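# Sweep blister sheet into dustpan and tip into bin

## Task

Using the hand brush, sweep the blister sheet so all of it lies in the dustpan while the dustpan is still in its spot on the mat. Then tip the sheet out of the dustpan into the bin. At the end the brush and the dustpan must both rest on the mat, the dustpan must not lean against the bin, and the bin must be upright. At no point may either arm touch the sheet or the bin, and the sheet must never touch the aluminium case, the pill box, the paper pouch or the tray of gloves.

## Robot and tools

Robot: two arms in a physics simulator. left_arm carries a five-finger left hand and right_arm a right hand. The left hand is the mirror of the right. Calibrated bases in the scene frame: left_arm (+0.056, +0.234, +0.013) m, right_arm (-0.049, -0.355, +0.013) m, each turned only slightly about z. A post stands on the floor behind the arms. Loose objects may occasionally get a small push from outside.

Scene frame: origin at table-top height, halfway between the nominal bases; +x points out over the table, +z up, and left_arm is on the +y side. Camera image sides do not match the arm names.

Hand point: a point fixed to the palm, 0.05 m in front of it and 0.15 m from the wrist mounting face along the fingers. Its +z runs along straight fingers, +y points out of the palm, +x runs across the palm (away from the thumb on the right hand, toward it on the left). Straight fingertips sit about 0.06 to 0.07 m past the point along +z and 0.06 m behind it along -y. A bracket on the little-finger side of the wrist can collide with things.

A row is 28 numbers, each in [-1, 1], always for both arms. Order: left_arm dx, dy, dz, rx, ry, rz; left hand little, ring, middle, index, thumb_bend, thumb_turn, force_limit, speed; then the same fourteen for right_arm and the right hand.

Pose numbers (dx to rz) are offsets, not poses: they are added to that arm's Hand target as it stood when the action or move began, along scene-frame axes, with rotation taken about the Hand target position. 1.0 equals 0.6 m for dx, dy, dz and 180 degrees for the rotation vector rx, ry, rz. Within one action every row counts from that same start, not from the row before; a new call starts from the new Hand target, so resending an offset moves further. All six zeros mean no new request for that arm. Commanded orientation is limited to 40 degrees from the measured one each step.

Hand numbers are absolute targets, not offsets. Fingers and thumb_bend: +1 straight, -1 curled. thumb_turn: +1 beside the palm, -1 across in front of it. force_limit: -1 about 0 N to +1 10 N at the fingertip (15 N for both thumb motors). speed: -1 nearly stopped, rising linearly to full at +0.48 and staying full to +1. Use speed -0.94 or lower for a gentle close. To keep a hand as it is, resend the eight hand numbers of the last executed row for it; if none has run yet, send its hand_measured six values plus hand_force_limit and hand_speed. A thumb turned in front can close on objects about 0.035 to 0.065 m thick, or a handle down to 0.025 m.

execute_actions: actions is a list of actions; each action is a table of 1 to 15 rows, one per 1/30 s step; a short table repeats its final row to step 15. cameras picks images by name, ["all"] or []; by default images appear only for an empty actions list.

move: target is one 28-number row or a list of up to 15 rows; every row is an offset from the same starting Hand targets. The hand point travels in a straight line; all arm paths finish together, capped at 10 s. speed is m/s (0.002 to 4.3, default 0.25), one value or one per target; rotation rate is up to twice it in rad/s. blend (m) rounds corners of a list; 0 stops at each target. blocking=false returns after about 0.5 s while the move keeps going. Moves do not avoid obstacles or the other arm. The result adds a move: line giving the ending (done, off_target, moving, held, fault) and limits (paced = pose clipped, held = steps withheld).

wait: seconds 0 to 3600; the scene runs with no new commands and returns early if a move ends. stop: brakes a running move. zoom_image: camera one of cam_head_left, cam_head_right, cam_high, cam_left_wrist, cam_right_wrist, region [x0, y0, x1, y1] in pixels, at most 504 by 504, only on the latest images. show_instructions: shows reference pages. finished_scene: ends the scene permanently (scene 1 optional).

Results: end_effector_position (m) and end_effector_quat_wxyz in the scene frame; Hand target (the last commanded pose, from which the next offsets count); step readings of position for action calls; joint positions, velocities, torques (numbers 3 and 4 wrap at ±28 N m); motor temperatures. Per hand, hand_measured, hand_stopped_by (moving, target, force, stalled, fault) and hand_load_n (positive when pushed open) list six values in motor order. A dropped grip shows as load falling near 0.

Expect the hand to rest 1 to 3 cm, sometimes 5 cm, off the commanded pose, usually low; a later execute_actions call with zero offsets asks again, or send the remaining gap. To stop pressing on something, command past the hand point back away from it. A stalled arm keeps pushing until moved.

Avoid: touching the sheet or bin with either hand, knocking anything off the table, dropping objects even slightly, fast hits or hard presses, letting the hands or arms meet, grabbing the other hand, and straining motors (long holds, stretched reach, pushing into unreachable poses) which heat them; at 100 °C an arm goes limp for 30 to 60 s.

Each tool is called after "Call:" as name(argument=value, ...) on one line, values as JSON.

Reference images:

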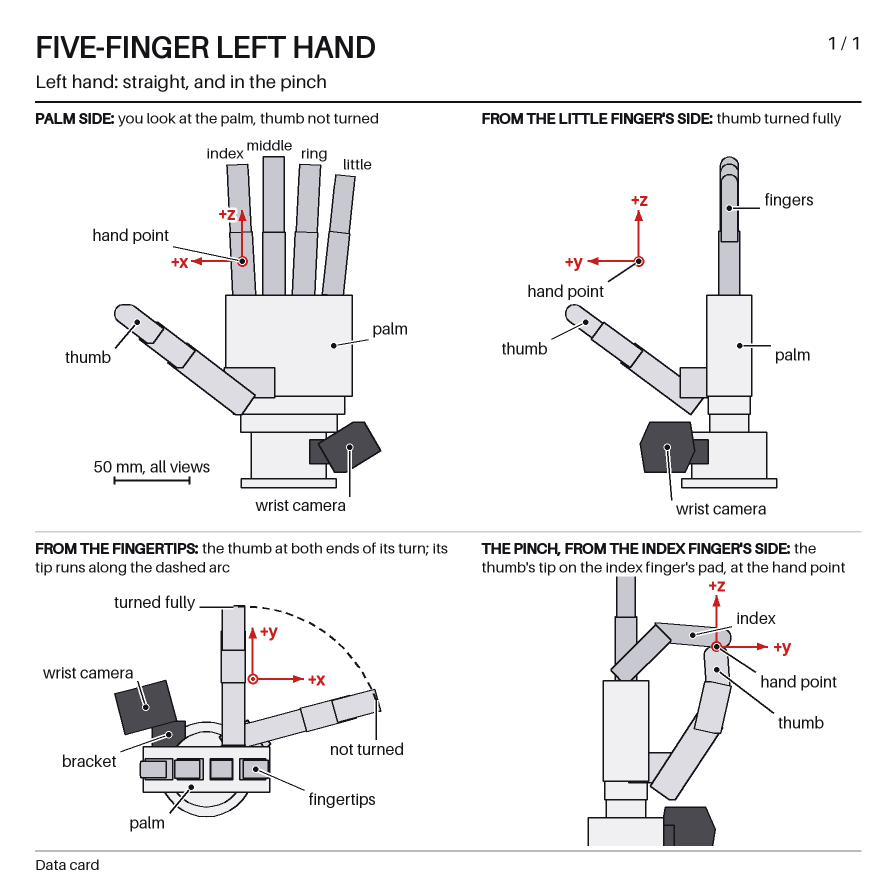

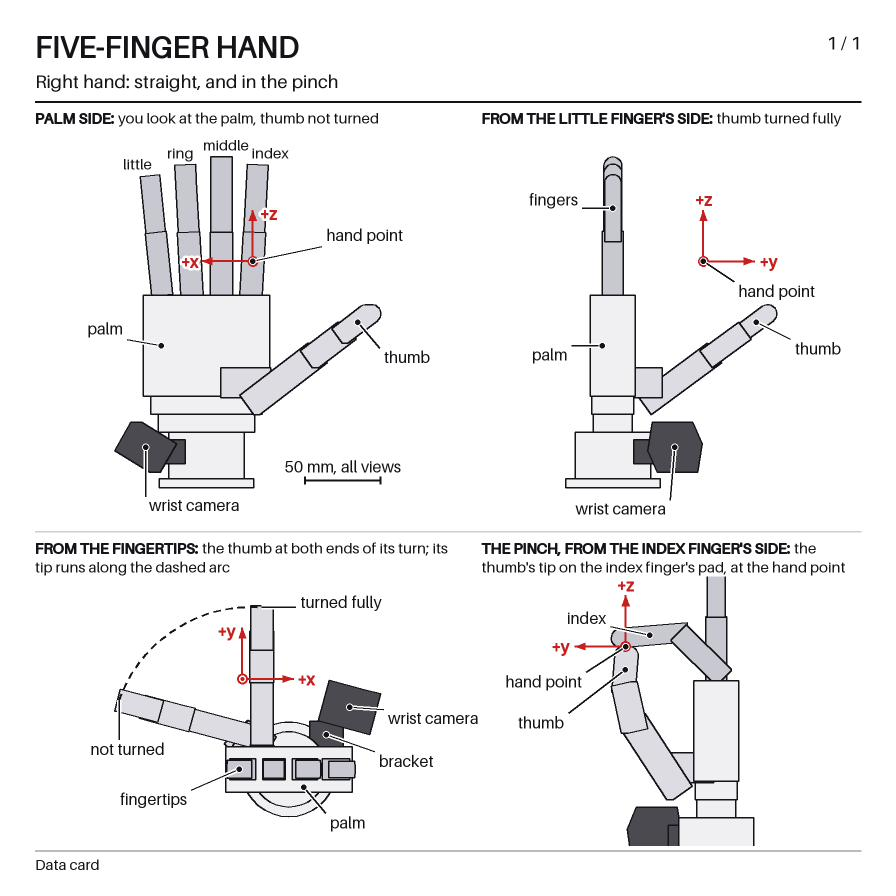

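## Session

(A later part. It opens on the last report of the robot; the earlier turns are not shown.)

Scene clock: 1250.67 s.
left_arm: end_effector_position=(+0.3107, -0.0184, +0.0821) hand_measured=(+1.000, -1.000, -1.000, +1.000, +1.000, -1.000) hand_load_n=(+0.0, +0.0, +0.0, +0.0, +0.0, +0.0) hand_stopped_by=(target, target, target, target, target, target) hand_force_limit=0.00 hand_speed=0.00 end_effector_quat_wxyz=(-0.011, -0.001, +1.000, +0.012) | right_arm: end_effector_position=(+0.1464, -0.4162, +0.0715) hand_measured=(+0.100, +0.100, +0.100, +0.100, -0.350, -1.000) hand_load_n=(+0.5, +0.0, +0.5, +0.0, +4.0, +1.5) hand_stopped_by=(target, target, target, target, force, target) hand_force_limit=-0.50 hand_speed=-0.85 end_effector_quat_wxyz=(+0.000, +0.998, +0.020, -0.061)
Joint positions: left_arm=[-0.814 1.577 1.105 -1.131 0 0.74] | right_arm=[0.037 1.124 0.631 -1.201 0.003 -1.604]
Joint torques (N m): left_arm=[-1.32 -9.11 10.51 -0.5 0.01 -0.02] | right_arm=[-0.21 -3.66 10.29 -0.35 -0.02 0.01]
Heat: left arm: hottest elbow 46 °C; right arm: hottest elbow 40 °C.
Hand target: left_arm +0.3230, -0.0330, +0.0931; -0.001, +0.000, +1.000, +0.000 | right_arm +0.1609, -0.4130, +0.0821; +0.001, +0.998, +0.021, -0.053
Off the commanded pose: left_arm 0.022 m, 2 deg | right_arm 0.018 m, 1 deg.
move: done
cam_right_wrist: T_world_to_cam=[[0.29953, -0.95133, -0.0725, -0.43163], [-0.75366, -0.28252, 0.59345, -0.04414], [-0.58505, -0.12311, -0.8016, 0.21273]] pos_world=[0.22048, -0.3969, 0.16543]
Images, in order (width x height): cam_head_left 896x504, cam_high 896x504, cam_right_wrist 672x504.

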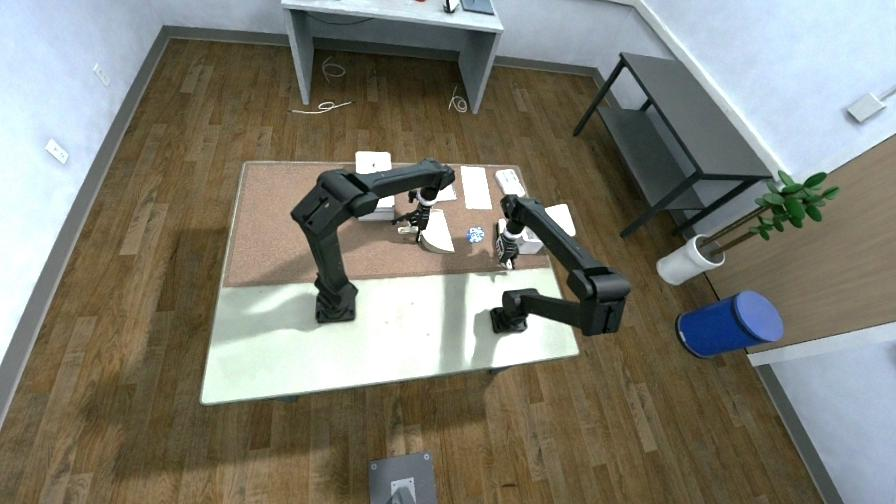

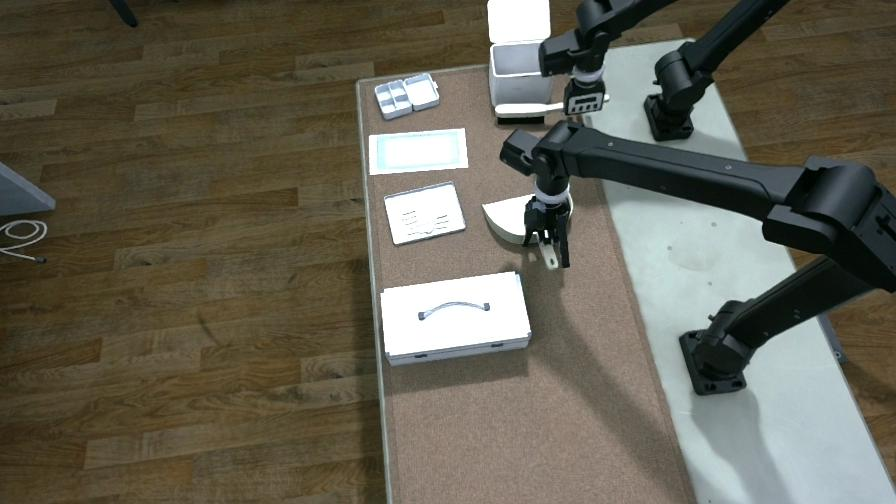

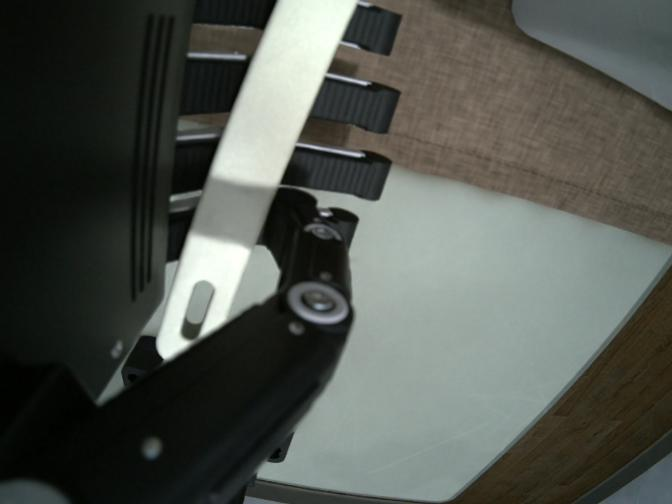

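Call:
move(target=[0,0,0,0,0,0,1,-1,-1,1,1,-1,0,0,0,0.0333,-0.0117,0,0,0,0.1,0.1,0.1,0.1,-1,-1,-0.5,-0.85], speed=0.04, cameras=["cam_head_left", "cam_head_right", "cam_right_wrist", "cam_high"])

Call:
zoom_image(camera="cam_high", region=[480, 30, 640, 170])

Scene clock: 1357.70 s.
left_arm: end_effector_position=(+0.3107, -0.0184, +0.0821) hand_measured=(+1.000, -1.000, -1.000, +1.000, +1.000, -1.000) hand_load_n=(+0.0, +0.0, +0.0, +0.0, +0.0, +0.0) hand_stopped_by=(target, target, target, target, target, target) hand_force_limit=0.00 hand_speed=0.00 end_effector_quat_wxyz=(-0.011, -0.001, +1.000, +0.012) | right_arm: end_effector_position=(+0.1444, -0.3983, +0.0696) hand_measured=(+0.100, +0.100, +0.100, +0.100, -0.350, -1.000) hand_load_n=(+0.0, +0.0, +0.0, +0.5, +3.0, +1.0) hand_stopped_by=(target, target, target, target, force, target) hand_force_limit=-0.50 hand_speed=-0.85 end_effector_quat_wxyz=(+0.003, +0.998, +0.017, -0.068)
Joint positions: left_arm=[-0.814 1.577 1.105 -1.131 0 0.74] | right_arm=[0.113 1.137 0.631 -1.201 -0.002 -1.523]
Joint torques (N m): left_arm=[-0.91 -9.29 10.51 -0.43 0 -0.01] | right_arm=[-0.03 -3.78 9.5 0.42 -0.17 -0.04]
Heat: left arm: hottest elbow 47 °C; right arm: hottest elbow 40 °C.
Hand target: left_arm +0.3230, -0.0330, +0.0931; -0.001, +0.000, +1.000, +0.000 | right_arm +0.1609, -0.3931, +0.0751; +0.001, +0.998, +0.021, -0.053
Off the commanded pose: left_arm 0.022 m, 2 deg | right_arm 0.018 m, 2 deg.
move: off_target (right_arm)
cam_right_wrist: T_world_to_cam=[[0.29354, -0.95334, -0.0706, -0.41419], [-0.74729, -0.27489, 0.60498, -0.03808], [-0.59615, -0.12482, -0.79311, 0.21253]] pos_world=[0.21982, -0.37881, 0.16236]
Images, in order (width x height): cam_head_left 896x504, cam_head_right 896x504, cam_high 896x504, cam_right_wrist 672x504.

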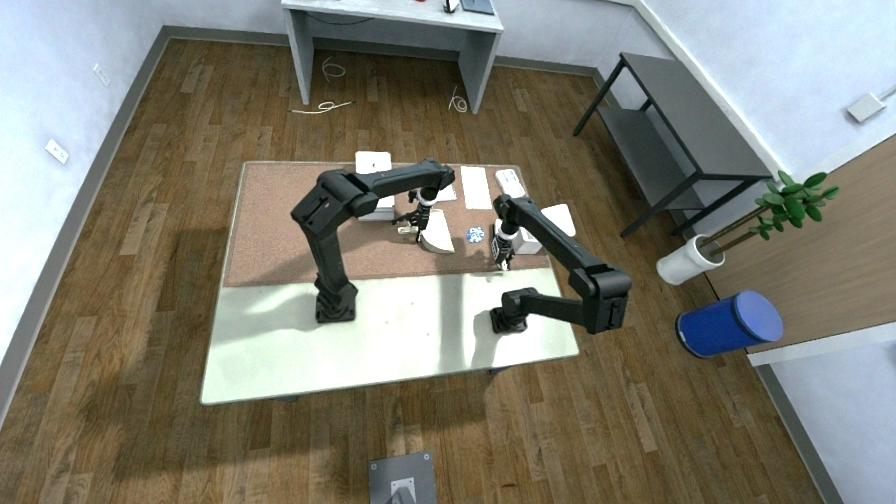

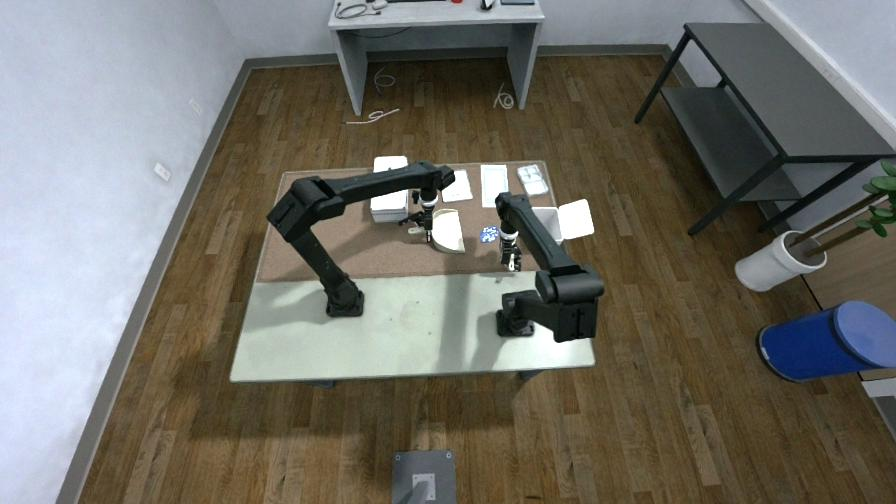

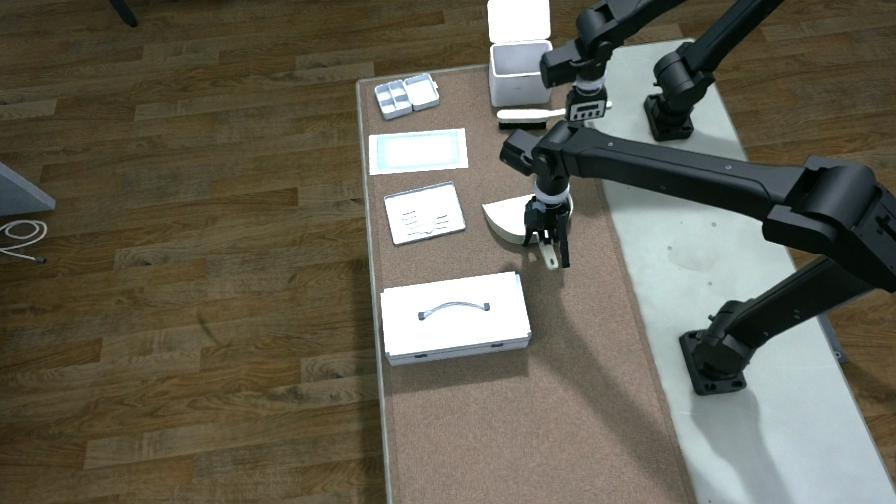

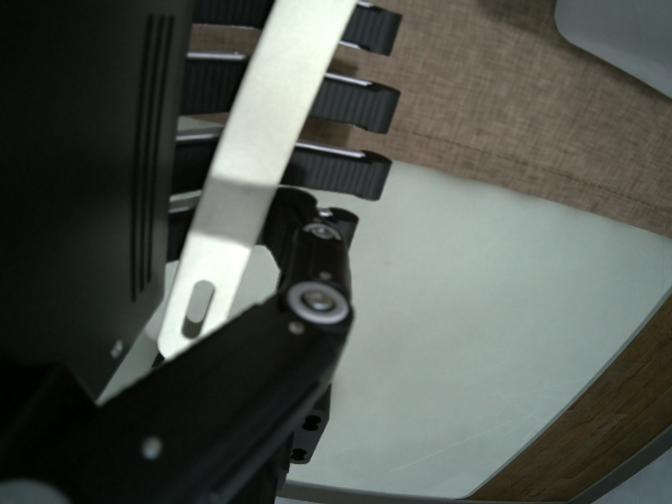

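Scaled by 3.150 from the camera's image (finer frame: 1280x720).

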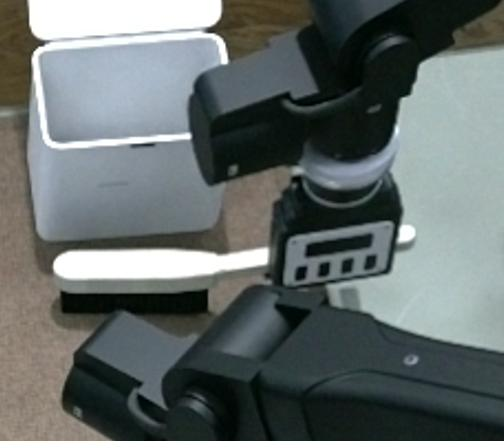

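Call:
move(target=[0,0,0,0,0,0,1,-1,-1,1,1,-1,0,0,0,0,0,0,0,0,0.1,0.1,0.1,0.1,-0.9,-1,-0.1,-0.85], cameras=[])

Call:
move(target=[0,0,0,0,0,0,1,-1,-1,1,1,-1,0,0,0,0.005,0.025,0,0,0,0.1,0.1,0.1,0.1,-0.9,-1,-0.1,-0.85], speed=0.04, cameras=["cam_head_left", "cam_head_right", "cam_right_wrist", "cam_high"])

Call:
zoom_image(camera="cam_high", region=[480, 30, 640, 170])

Scene clock: 1369.93 s.
left_arm: end_effector_position=(+0.3107, -0.0184, +0.0821) hand_measured=(+1.000, -1.000, -1.000, +1.000, +1.000, -1.000) hand_load_n=(+0.0, +0.0, +0.0, +0.0, +0.0, +0.0) hand_stopped_by=(target, target, target, target, target, target) hand_force_limit=0.00 hand_speed=0.00 end_effector_quat_wxyz=(-0.011, -0.001, +1.000, +0.012) | right_arm: end_effector_position=(+0.1443, -0.3982, +0.0696) hand_measured=(+0.100, +0.100, +0.100, +0.100, -0.366, -1.000) hand_load_n=(+0.0, +0.0, +0.0, +0.5, +7.0, +2.0) hand_stopped_by=(target, target, target, target, force, target) hand_force_limit=-0.10 hand_speed=-0.85 end_effector_quat_wxyz=(+0.003, +0.998, +0.016, -0.068)
Joint positions: left_arm=[-0.814 1.577 1.105 -1.131 0 0.74] | right_arm=[0.113 1.137 0.631 -1.201 -0.002 -1.522]
Joint torques (N m): left_arm=[-0.73 -9.17 10.52 -0.44 0.02 0] | right_arm=[-0.03 -3.66 9.5 0.43 -0.16 -0.04]
Heat: left arm: hottest elbow 47 °C; right arm: hottest elbow 40 °C.
Hand target: left_arm +0.3230, -0.0330, +0.0931; -0.001, +0.000, +1.000, +0.000 | right_arm +0.1609, -0.3930, +0.0751; +0.001, +0.998, +0.021, -0.053
Off the commanded pose: left_arm 0.022 m, 2 deg | right_arm 0.018 m, 2 deg.
move: done

Scene clock: 1370.73 s.
left_arm: end_effector_position=(+0.3107, -0.0184, +0.0821) hand_measured=(+1.000, -1.000, -1.000, +1.000, +1.000, -1.000) hand_load_n=(+0.0, +0.0, +0.0, +0.0, +0.0, +0.0) hand_stopped_by=(target, target, target, target, target, target) hand_force_limit=0.00 hand_speed=0.00 end_effector_quat_wxyz=(-0.011, -0.001, +1.000, +0.012) | right_arm: end_effector_position=(+0.1450, -0.3953, +0.0756) hand_measured=(+0.100, +0.100, +0.100, +0.100, -0.366, -1.000) hand_load_n=(+0.5, +0.5, +0.0, +0.0, +5.5, +1.5) hand_stopped_by=(target, target, target, target, force, target) hand_force_limit=-0.10 hand_speed=-0.85 end_effector_quat_wxyz=(+0.003, +0.997, +0.018, -0.072)
Joint positions: left_arm=[-0.814 1.577 1.105 -1.131 0 0.74] | right_arm=[0.124 1.136 0.647 -1.225 -0.005 -1.515]
Joint torques (N m): left_arm=[-1.14 -9.64 10.5 -0.43 0.03 -0.01] | right_arm=[-0.03 -5.77 10.33 -0.39 -0.11 0]
Heat: left arm: hottest elbow 47 °C; right arm: hottest elbow 40 °C.
Hand target: left_arm +0.3230, -0.0330, +0.0931; -0.001, +0.000, +1.000, +0.000 | right_arm +0.1609, -0.3900, +0.0901; +0.001, +0.998, +0.021, -0.053
Off the commanded pose: left_arm 0.022 m, 2 deg | right_arm 0.022 m, 2 deg.
move: off_target (right_arm)
cam_right_wrist: T_world_to_cam=[[0.29557, -0.95244, -0.07409, -0.41076], [-0.74181, -0.27768, 0.61042, -0.04272], [-0.60196, -0.12546, -0.78861, 0.21833]] pos_world=[0.22114, -0.3757, 0.16782]
Images, in order (width x height): cam_head_left 896x504, cam_head_right 896x504, cam_high 896x504, cam_right_wrist 672x504.

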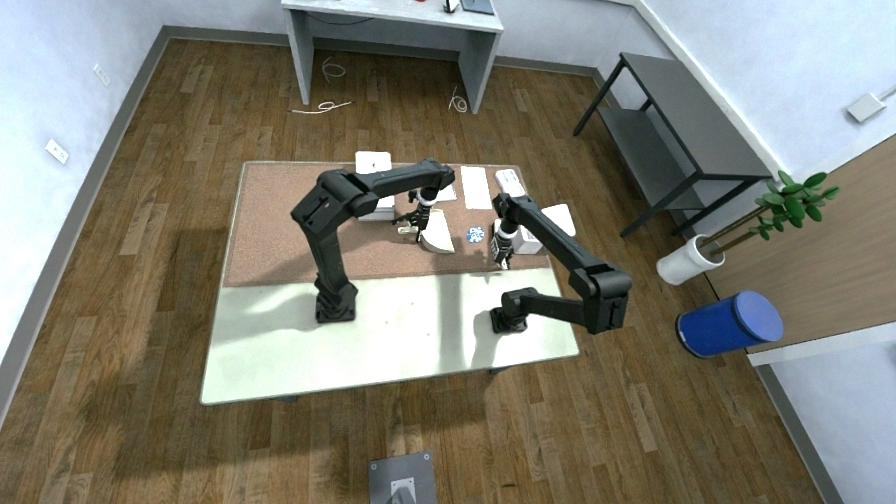

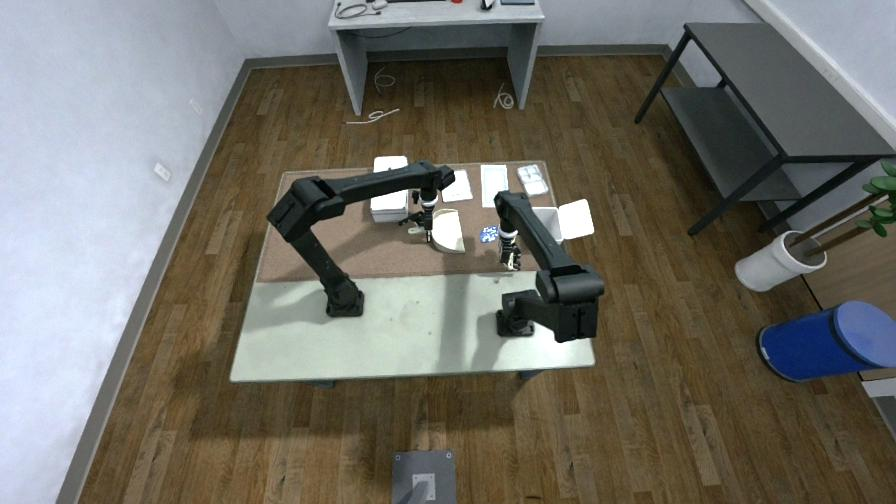

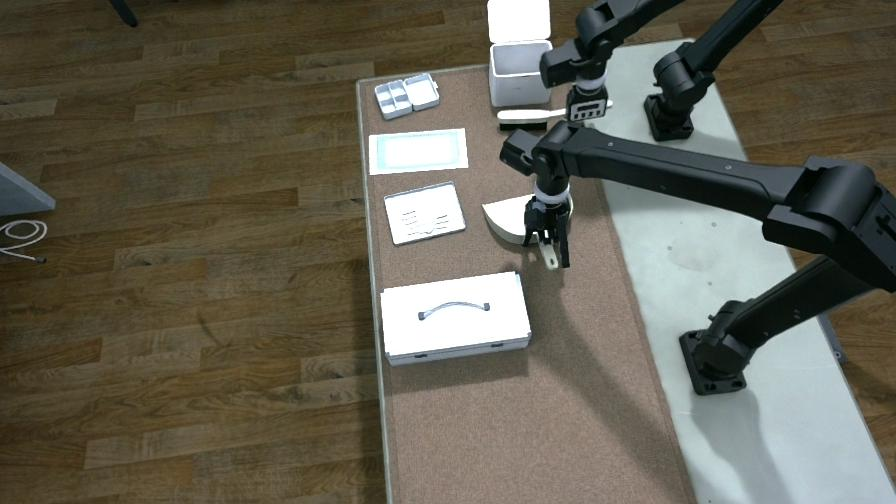

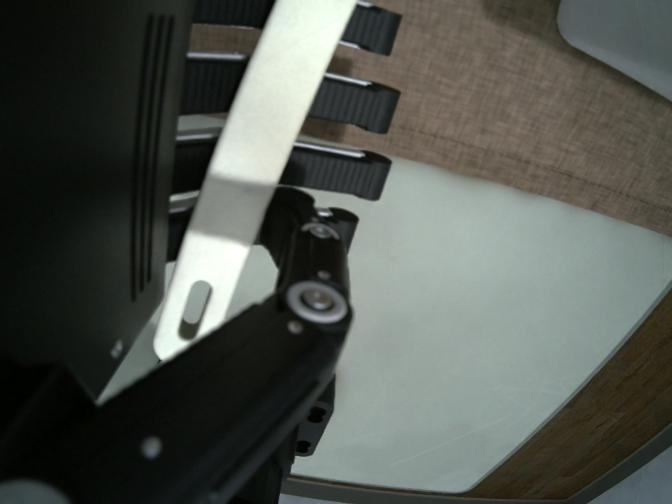

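Scaled by 3.150 from the camera's image (finer frame: 1280x720).

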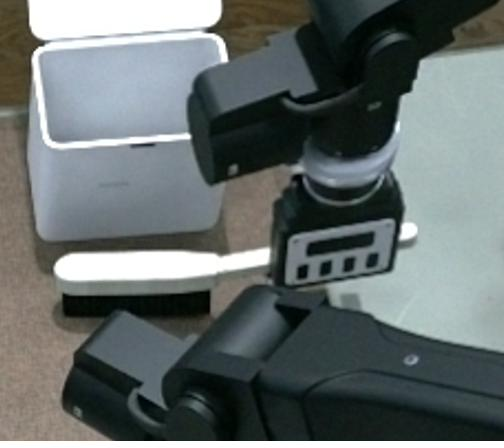

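Call:
move(target=[0,0,0,0,0,0,1,-1,-1,1,1,-1,0,0,0,0,0.033,0,0,0,0.1,0.1,0.1,0.1,-0.9,-1,-0.1,-0.85], speed=0.04, cameras=["cam_head_left", "cam_head_right", "cam_right_wrist", "cam_high"])

Call:
zoom_image(camera="cam_high", region=[480, 30, 640, 170])

Call:
zoom_image(camera="cam_head_left", region=[450, 180, 560, 290])

Scene clock: 1390.23 s.
left_arm: end_effector_position=(+0.3107, -0.0184, +0.0821) hand_measured=(+1.000, -1.000, -1.000, +1.000, +1.000, -1.000) hand_load_n=(+0.0, +0.0, +0.0, +0.0, +0.0, +0.0) hand_stopped_by=(target, target, target, target, target, target) hand_force_limit=0.00 hand_speed=0.00 end_effector_quat_wxyz=(-0.011, -0.001, +1.000, +0.012) | right_arm: end_effector_position=(+0.1445, -0.3950, +0.0942) hand_measured=(+0.100, +0.100, +0.100, +0.100, -0.368, -1.000) hand_load_n=(+0.5, +0.0, +0.5, +0.0, +1.0, +0.5) hand_stopped_by=(target, target, target, target, force, target) hand_force_limit=-0.10 hand_speed=-0.85 end_effector_quat_wxyz=(+0.002, +0.997, +0.019, -0.074)
Joint positions: left_arm=[-0.814 1.577 1.105 -1.131 0 0.74] | right_arm=[0.124 1.11 0.682 -1.291 -0.007 -1.515]
Joint torques (N m): left_arm=[-0.73 -9.23 10.51 -0.46 0.02 -0.02] | right_arm=[-0.03 -5.54 10.74 -0.31 -0.06 0]
Heat: left arm: hottest elbow 47 °C; right arm: hottest elbow 40 °C.
Hand target: left_arm +0.3230, -0.0330, +0.0931; -0.001, +0.000, +1.000, +0.000 | right_arm +0.1610, -0.3900, +0.1100; +0.001, +0.998, +0.021, -0.052
Off the commanded pose: left_arm 0.022 m, 2 deg | right_arm 0.023 m, 2 deg.
move: off_target (right_arm)
cam_right_wrist: T_world_to_cam=[[0.29542, -0.95233, -0.07608, -0.40875], [-0.73916, -0.27829, 0.61335, -0.05525], [-0.60528, -0.12496, -0.78614, 0.23318]] pos_world=[0.22105, -0.3755, 0.1861]
Images, in order (width x height): cam_head_left 896x504, cam_head_right 896x504, cam_high 896x504, cam_right_wrist 672x504.

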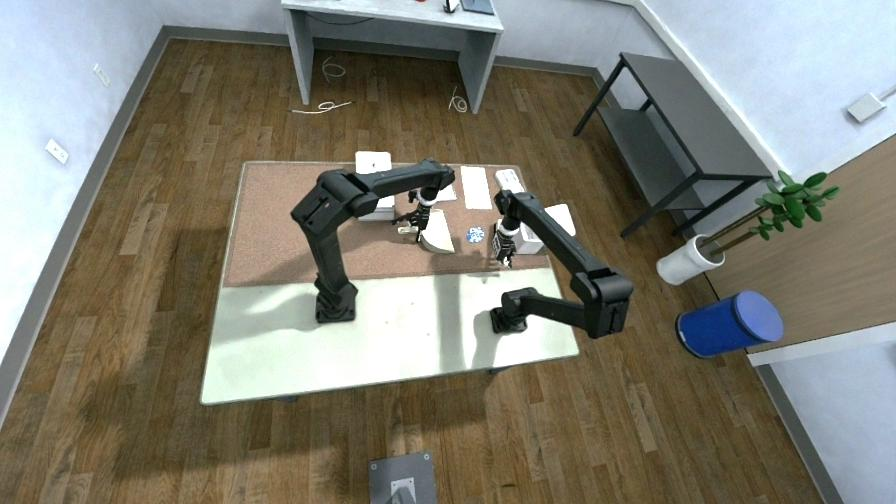

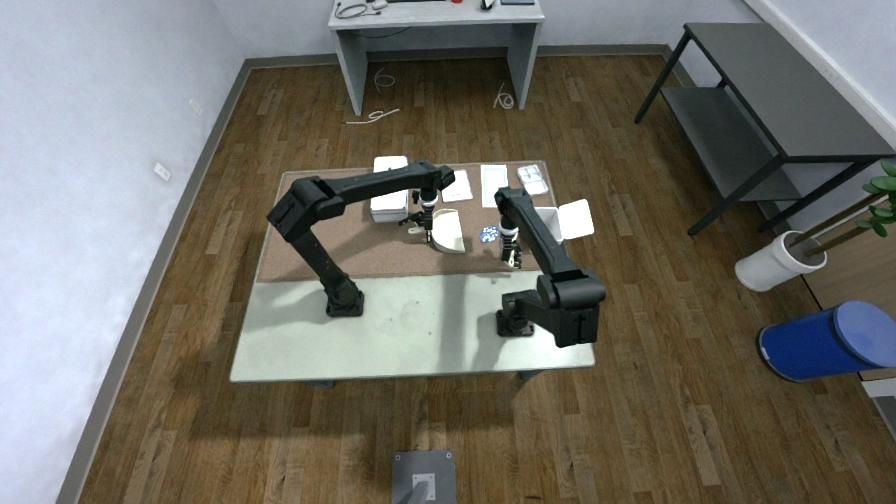

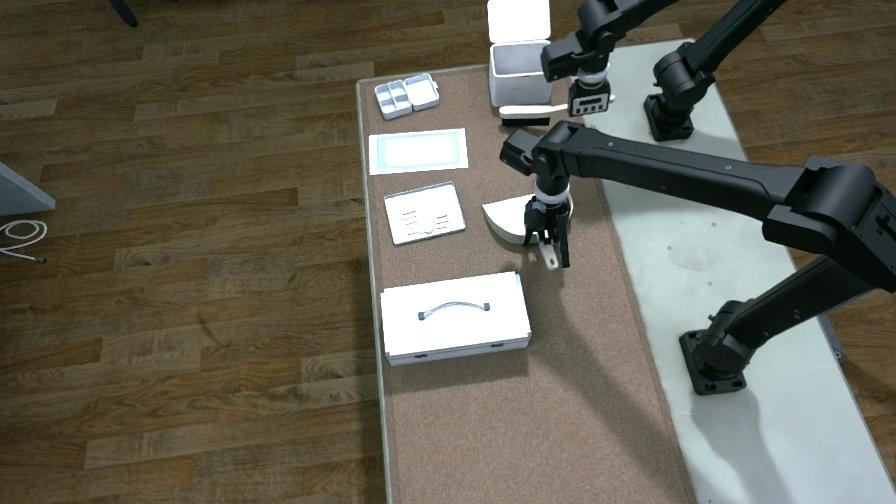

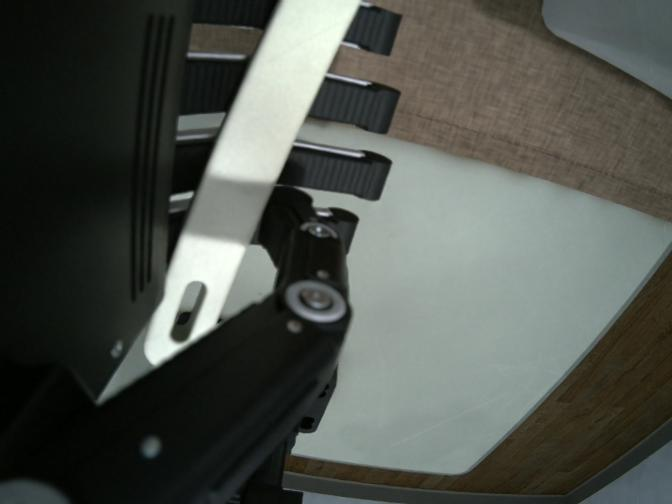

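Scaled by 3.150 from the camera's image (finer frame: 1280x720).

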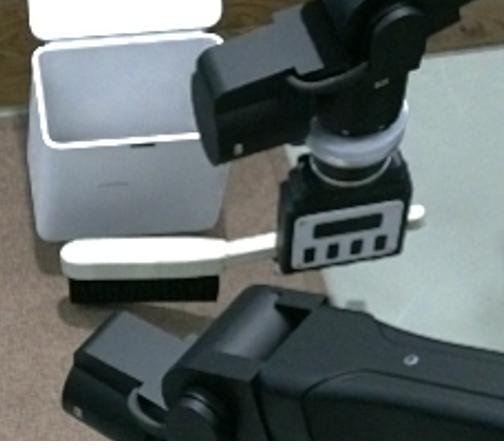

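Scaled by 4.582 from the camera's image (finer frame: 1280x720).

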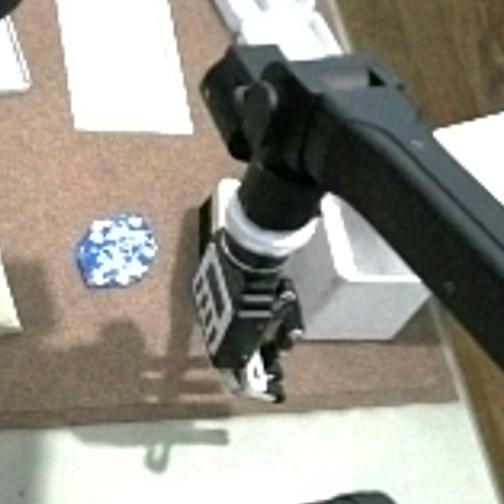

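Call:
move(target=[0,0,0,0,0,0,1,-1,-1,1,1,-1,0,0,0,0,0,0,0,0,0.1,0.1,0.1,0.1,-0.95,-1,-0.2,-0.85], cameras=[])

Call:
move(target=[0,0,0,0,0,0,1,-1,-1,1,1,-1,0,0,0.058,0,0,0,0,0.0389,0.1,0.1,0.1,0.1,-0.95,-1,-0.2,-0.85], speed=0.05, cameras=["cam_head_left", "cam_head_right", "cam_right_wrist", "cam_high"])

Call:
zoom_image(camera="cam_high", region=[480, 30, 640, 170])

Call:
zoom_image(camera="cam_head_left", region=[450, 180, 560, 290])

Scene clock: 1418.30 s.
left_arm: end_effector_position=(+0.3107, -0.0184, +0.0821) hand_measured=(+1.000, -1.000, -1.000, +1.000, +1.000, -1.000) hand_load_n=(+0.0, +0.0, +0.0, +0.0, +0.0, +0.0) hand_stopped_by=(target, target, target, target, target, target) hand_force_limit=0.00 hand_speed=0.00 end_effector_quat_wxyz=(-0.011, -0.001, +1.000, +0.012) | right_arm: end_effector_position=(+0.1445, -0.3950, +0.0942) hand_measured=(+0.100, +0.100, +0.100, +0.100, -0.392, -1.000) hand_load_n=(+0.5, +0.0, +0.0, +0.0, +6.0, +1.5) hand_stopped_by=(target, target, target, target, force, target) hand_force_limit=-0.20 hand_speed=-0.85 end_effector_quat_wxyz=(+0.002, +0.997, +0.019, -0.074)
Joint positions: left_arm=[-0.814 1.577 1.105 -1.131 0 0.74] | right_arm=[0.124 1.11 0.682 -1.291 -0.007 -1.515]
Joint torques (N m): left_arm=[-0.97 -9.11 10.43 -0.44 0.03 -0.01] | right_arm=[0.03 -5.54 10.74 -0.38 -0.05 0]
Motor temperatures (°C): left_arm=[27 31 47 24 23 26] | right_arm=[24 26 41 24 28 25]
Heat: left arm: hottest elbow 47 °C; right arm: hottest elbow 41 °C.
Hand target: left_arm +0.3230, -0.0330, +0.0931; -0.001, +0.000, +1.000, +0.000 | right_arm +0.1610, -0.3900, +0.1100; +0.001, +0.998, +0.021, -0.052
Off the commanded pose: left_arm 0.022 m, 2 deg | right_arm 0.023 m, 2 deg.
move: done

Scene clock: 1420.10 s.
left_arm: end_effector_position=(+0.3107, -0.0184, +0.0821) hand_measured=(+1.000, -1.000, -1.000, +1.000, +1.000, -1.000) hand_load_n=(+0.0, +0.0, +0.0, +0.5, +0.0, +0.0) hand_stopped_by=(target, target, target, target, target, target) hand_force_limit=0.00 hand_speed=0.00 end_effector_quat_wxyz=(-0.011, -0.001, +1.000, +0.012) | right_arm: end_effector_position=(+0.1731, -0.3943, +0.0994) hand_measured=(+0.100, +0.100, +0.100, +0.100, -0.392, -1.000) hand_load_n=(+0.5, +0.0, +0.5, +0.0, +6.0, +1.5) hand_stopped_by=(target, target, target, target, force, target) hand_force_limit=-0.20 hand_speed=-0.85 end_effector_quat_wxyz=(+0.003, +0.995, +0.071, -0.074)
Joint positions: left_arm=[-0.814 1.577 1.105 -1.131 0 0.74] | right_arm=[0.135 1.171 0.742 -1.291 0.001 -1.608]
Joint torques (N m): left_arm=[-0.91 -9.23 10.52 -0.49 0.04 -0.01] | right_arm=[-0.09 -4.84 10.77 0.31 0.16 -0.18]
Heat: left arm: hottest elbow 47 °C; right arm: hottest elbow 41 °C.
Hand target: left_arm +0.3230, -0.0330, +0.0931; -0.001, +0.000, +1.000, +0.000 | right_arm +0.1958, -0.3900, +0.1099; +0.004, +0.995, +0.082, -0.052
Off the commanded pose: left_arm 0.022 m, 2 deg | right_arm 0.025 m, 3 deg.
move: off_target (right_arm)
cam_right_wrist: T_world_to_cam=[[0.39281, -0.91593, -0.08229, -0.41806], [-0.70503, -0.35739, 0.61255, -0.07413], [-0.59046, -0.1826, -0.78614, 0.22935]] pos_world=[0.24738, -0.36753, 0.19131]
Images, in order (width x height): cam_head_left 896x504, cam_head_right 896x504, cam_high 896x504, cam_right_wrist 672x504.

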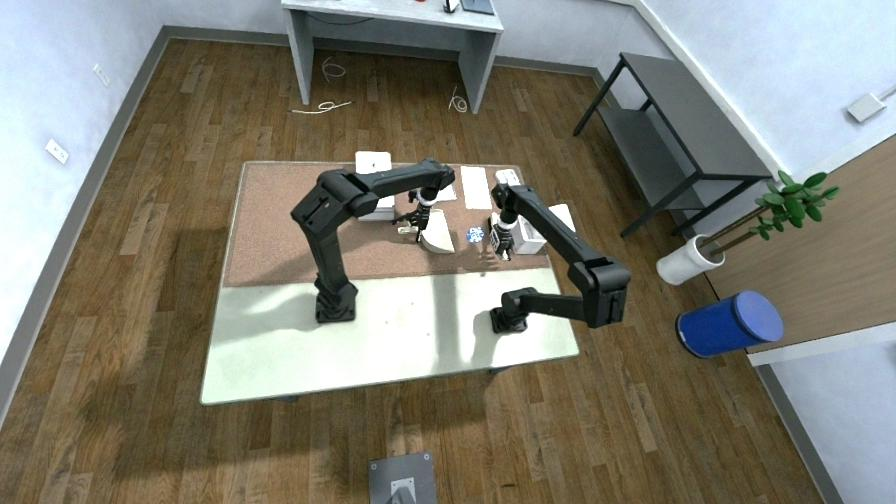

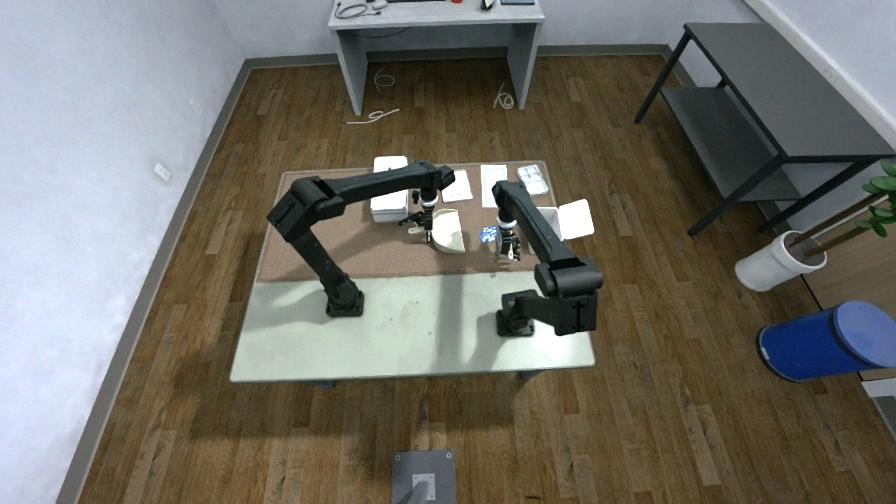

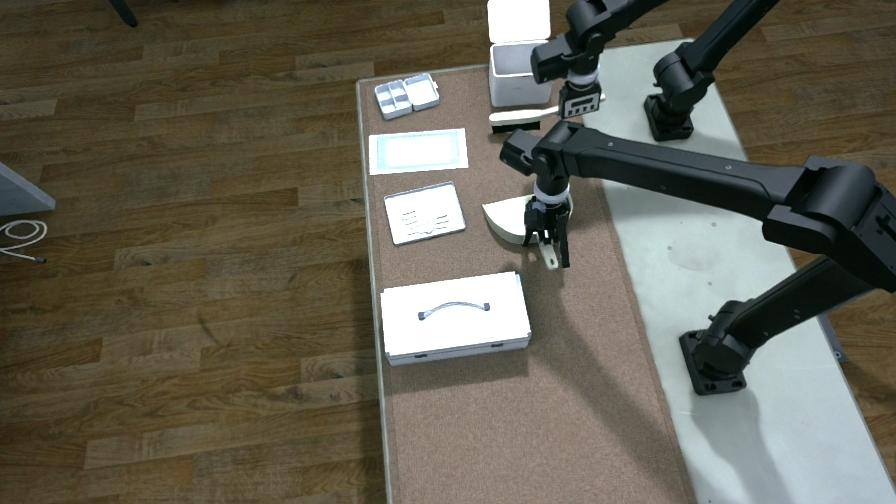

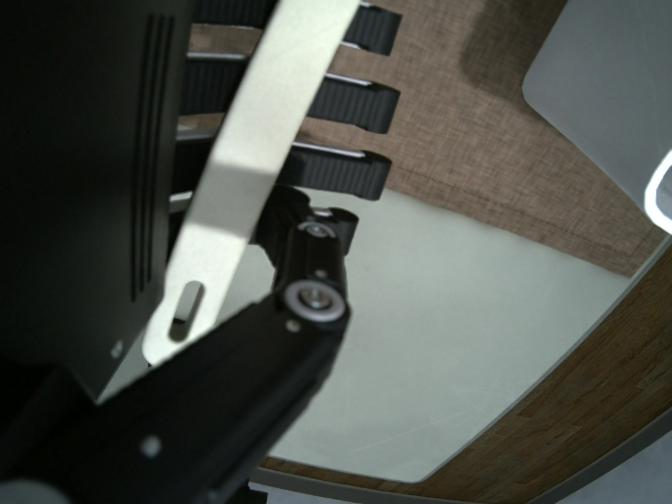

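Scaled by 3.150 from the camera's image (finer frame: 1280x720).

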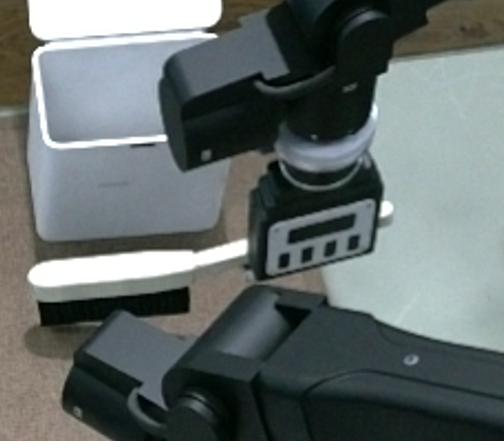

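Scaled by 4.582 from the camera's image (finer frame: 1280x720).

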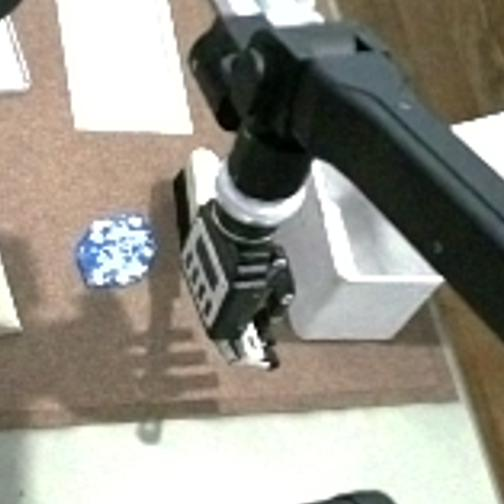

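Call:
move(target=[0,0,0,0,0,0,1,-1,-1,1,1,-1,0,0,0,0,-0.04,0,0,0,0.1,0.1,0.1,0.1,-0.95,-1,-0.2,-0.85], speed=0.05, cameras=["cam_head_left", "cam_head_right", "cam_right_wrist", "cam_high"])

Call:
zoom_image(camera="cam_high", region=[480, 60, 600, 180])

Scene clock: 1441.00 s.
left_arm: end_effector_position=(+0.3107, -0.0184, +0.0821) hand_measured=(+1.000, -1.000, -1.000, +1.000, +1.000, -1.000) hand_load_n=(+0.0, +0.0, +0.0, +0.0, +0.0, +0.0) hand_stopped_by=(target, target, target, target, target, target) hand_force_limit=0.00 hand_speed=0.00 end_effector_quat_wxyz=(-0.011, -0.001, +1.000, +0.012) | right_arm: end_effector_position=(+0.1894, -0.3927, +0.0879) hand_measured=(+0.100, +0.100, +0.100, +0.100, -0.392, -1.000) hand_load_n=(+0.5, +0.0, +0.0, +0.0, +6.0, +2.0) hand_stopped_by=(target, target, target, target, force, target) hand_force_limit=-0.20 hand_speed=-0.85 end_effector_quat_wxyz=(+0.002, +0.996, +0.071, -0.057)
Joint positions: left_arm=[-0.814 1.577 1.105 -1.131 0 0.74] | right_arm=[0.135 1.206 0.742 -1.222 0.001 -1.609]
Joint torques (N m): left_arm=[-0.85 -9.23 10.59 -0.43 0.02 -0.01] | right_arm=[-0.21 -5.3 7.64 0.66 0.16 -0.19]
Heat: left arm: hottest elbow 47 °C; right arm: hottest elbow 41 °C.
Hand target: left_arm +0.3230, -0.0330, +0.0931; -0.001, +0.000, +1.000, +0.000 | right_arm +0.1957, -0.3900, +0.0860; +0.004, +0.995, +0.082, -0.052
Off the commanded pose: left_arm 0.022 m, 2 deg | right_arm 0.007 m, 1 deg.
move: done
cam_right_wrist: T_world_to_cam=[[0.39646, -0.9152, -0.07224, -0.42518], [-0.72512, -0.36044, 0.58676, -0.0501], [-0.56304, -0.18024, -0.80654, 0.22775]] pos_world=[0.26047, -0.36614, 0.18237]
Images, in order (width x height): cam_head_left 896x504, cam_head_right 896x504, cam_high 896x504, cam_right_wrist 672x504.

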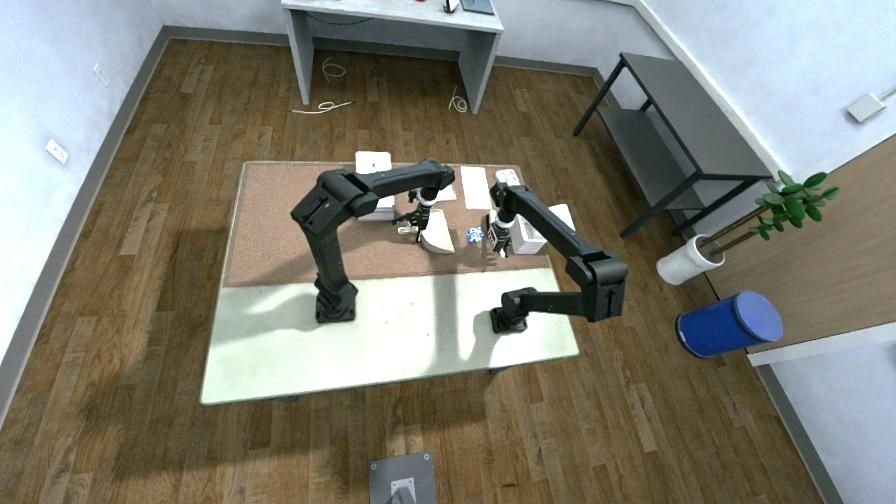

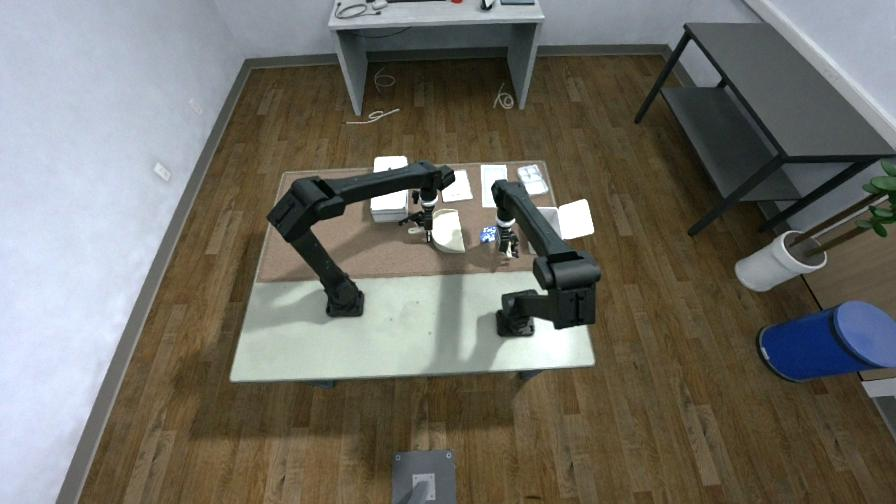

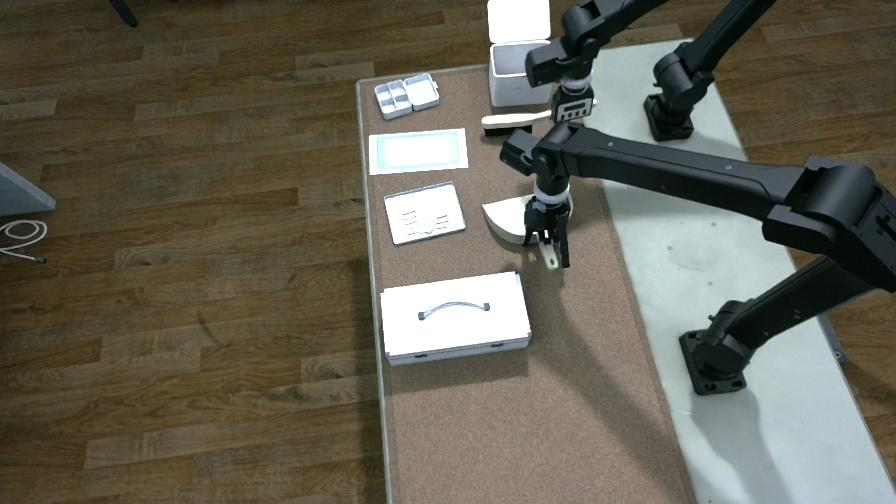

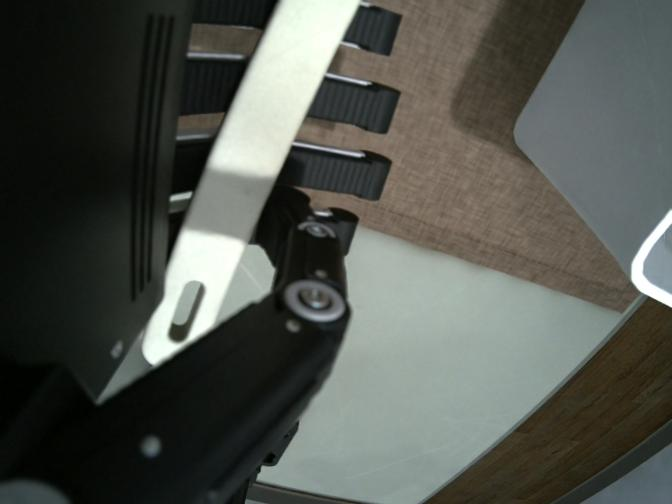

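Scaled by 4.200 from the camera's image (finer frame: 1280x720).

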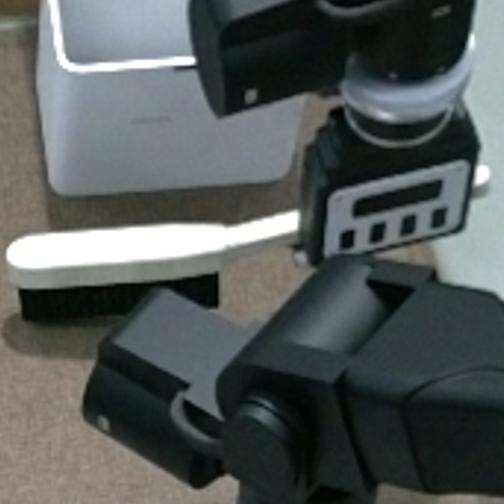

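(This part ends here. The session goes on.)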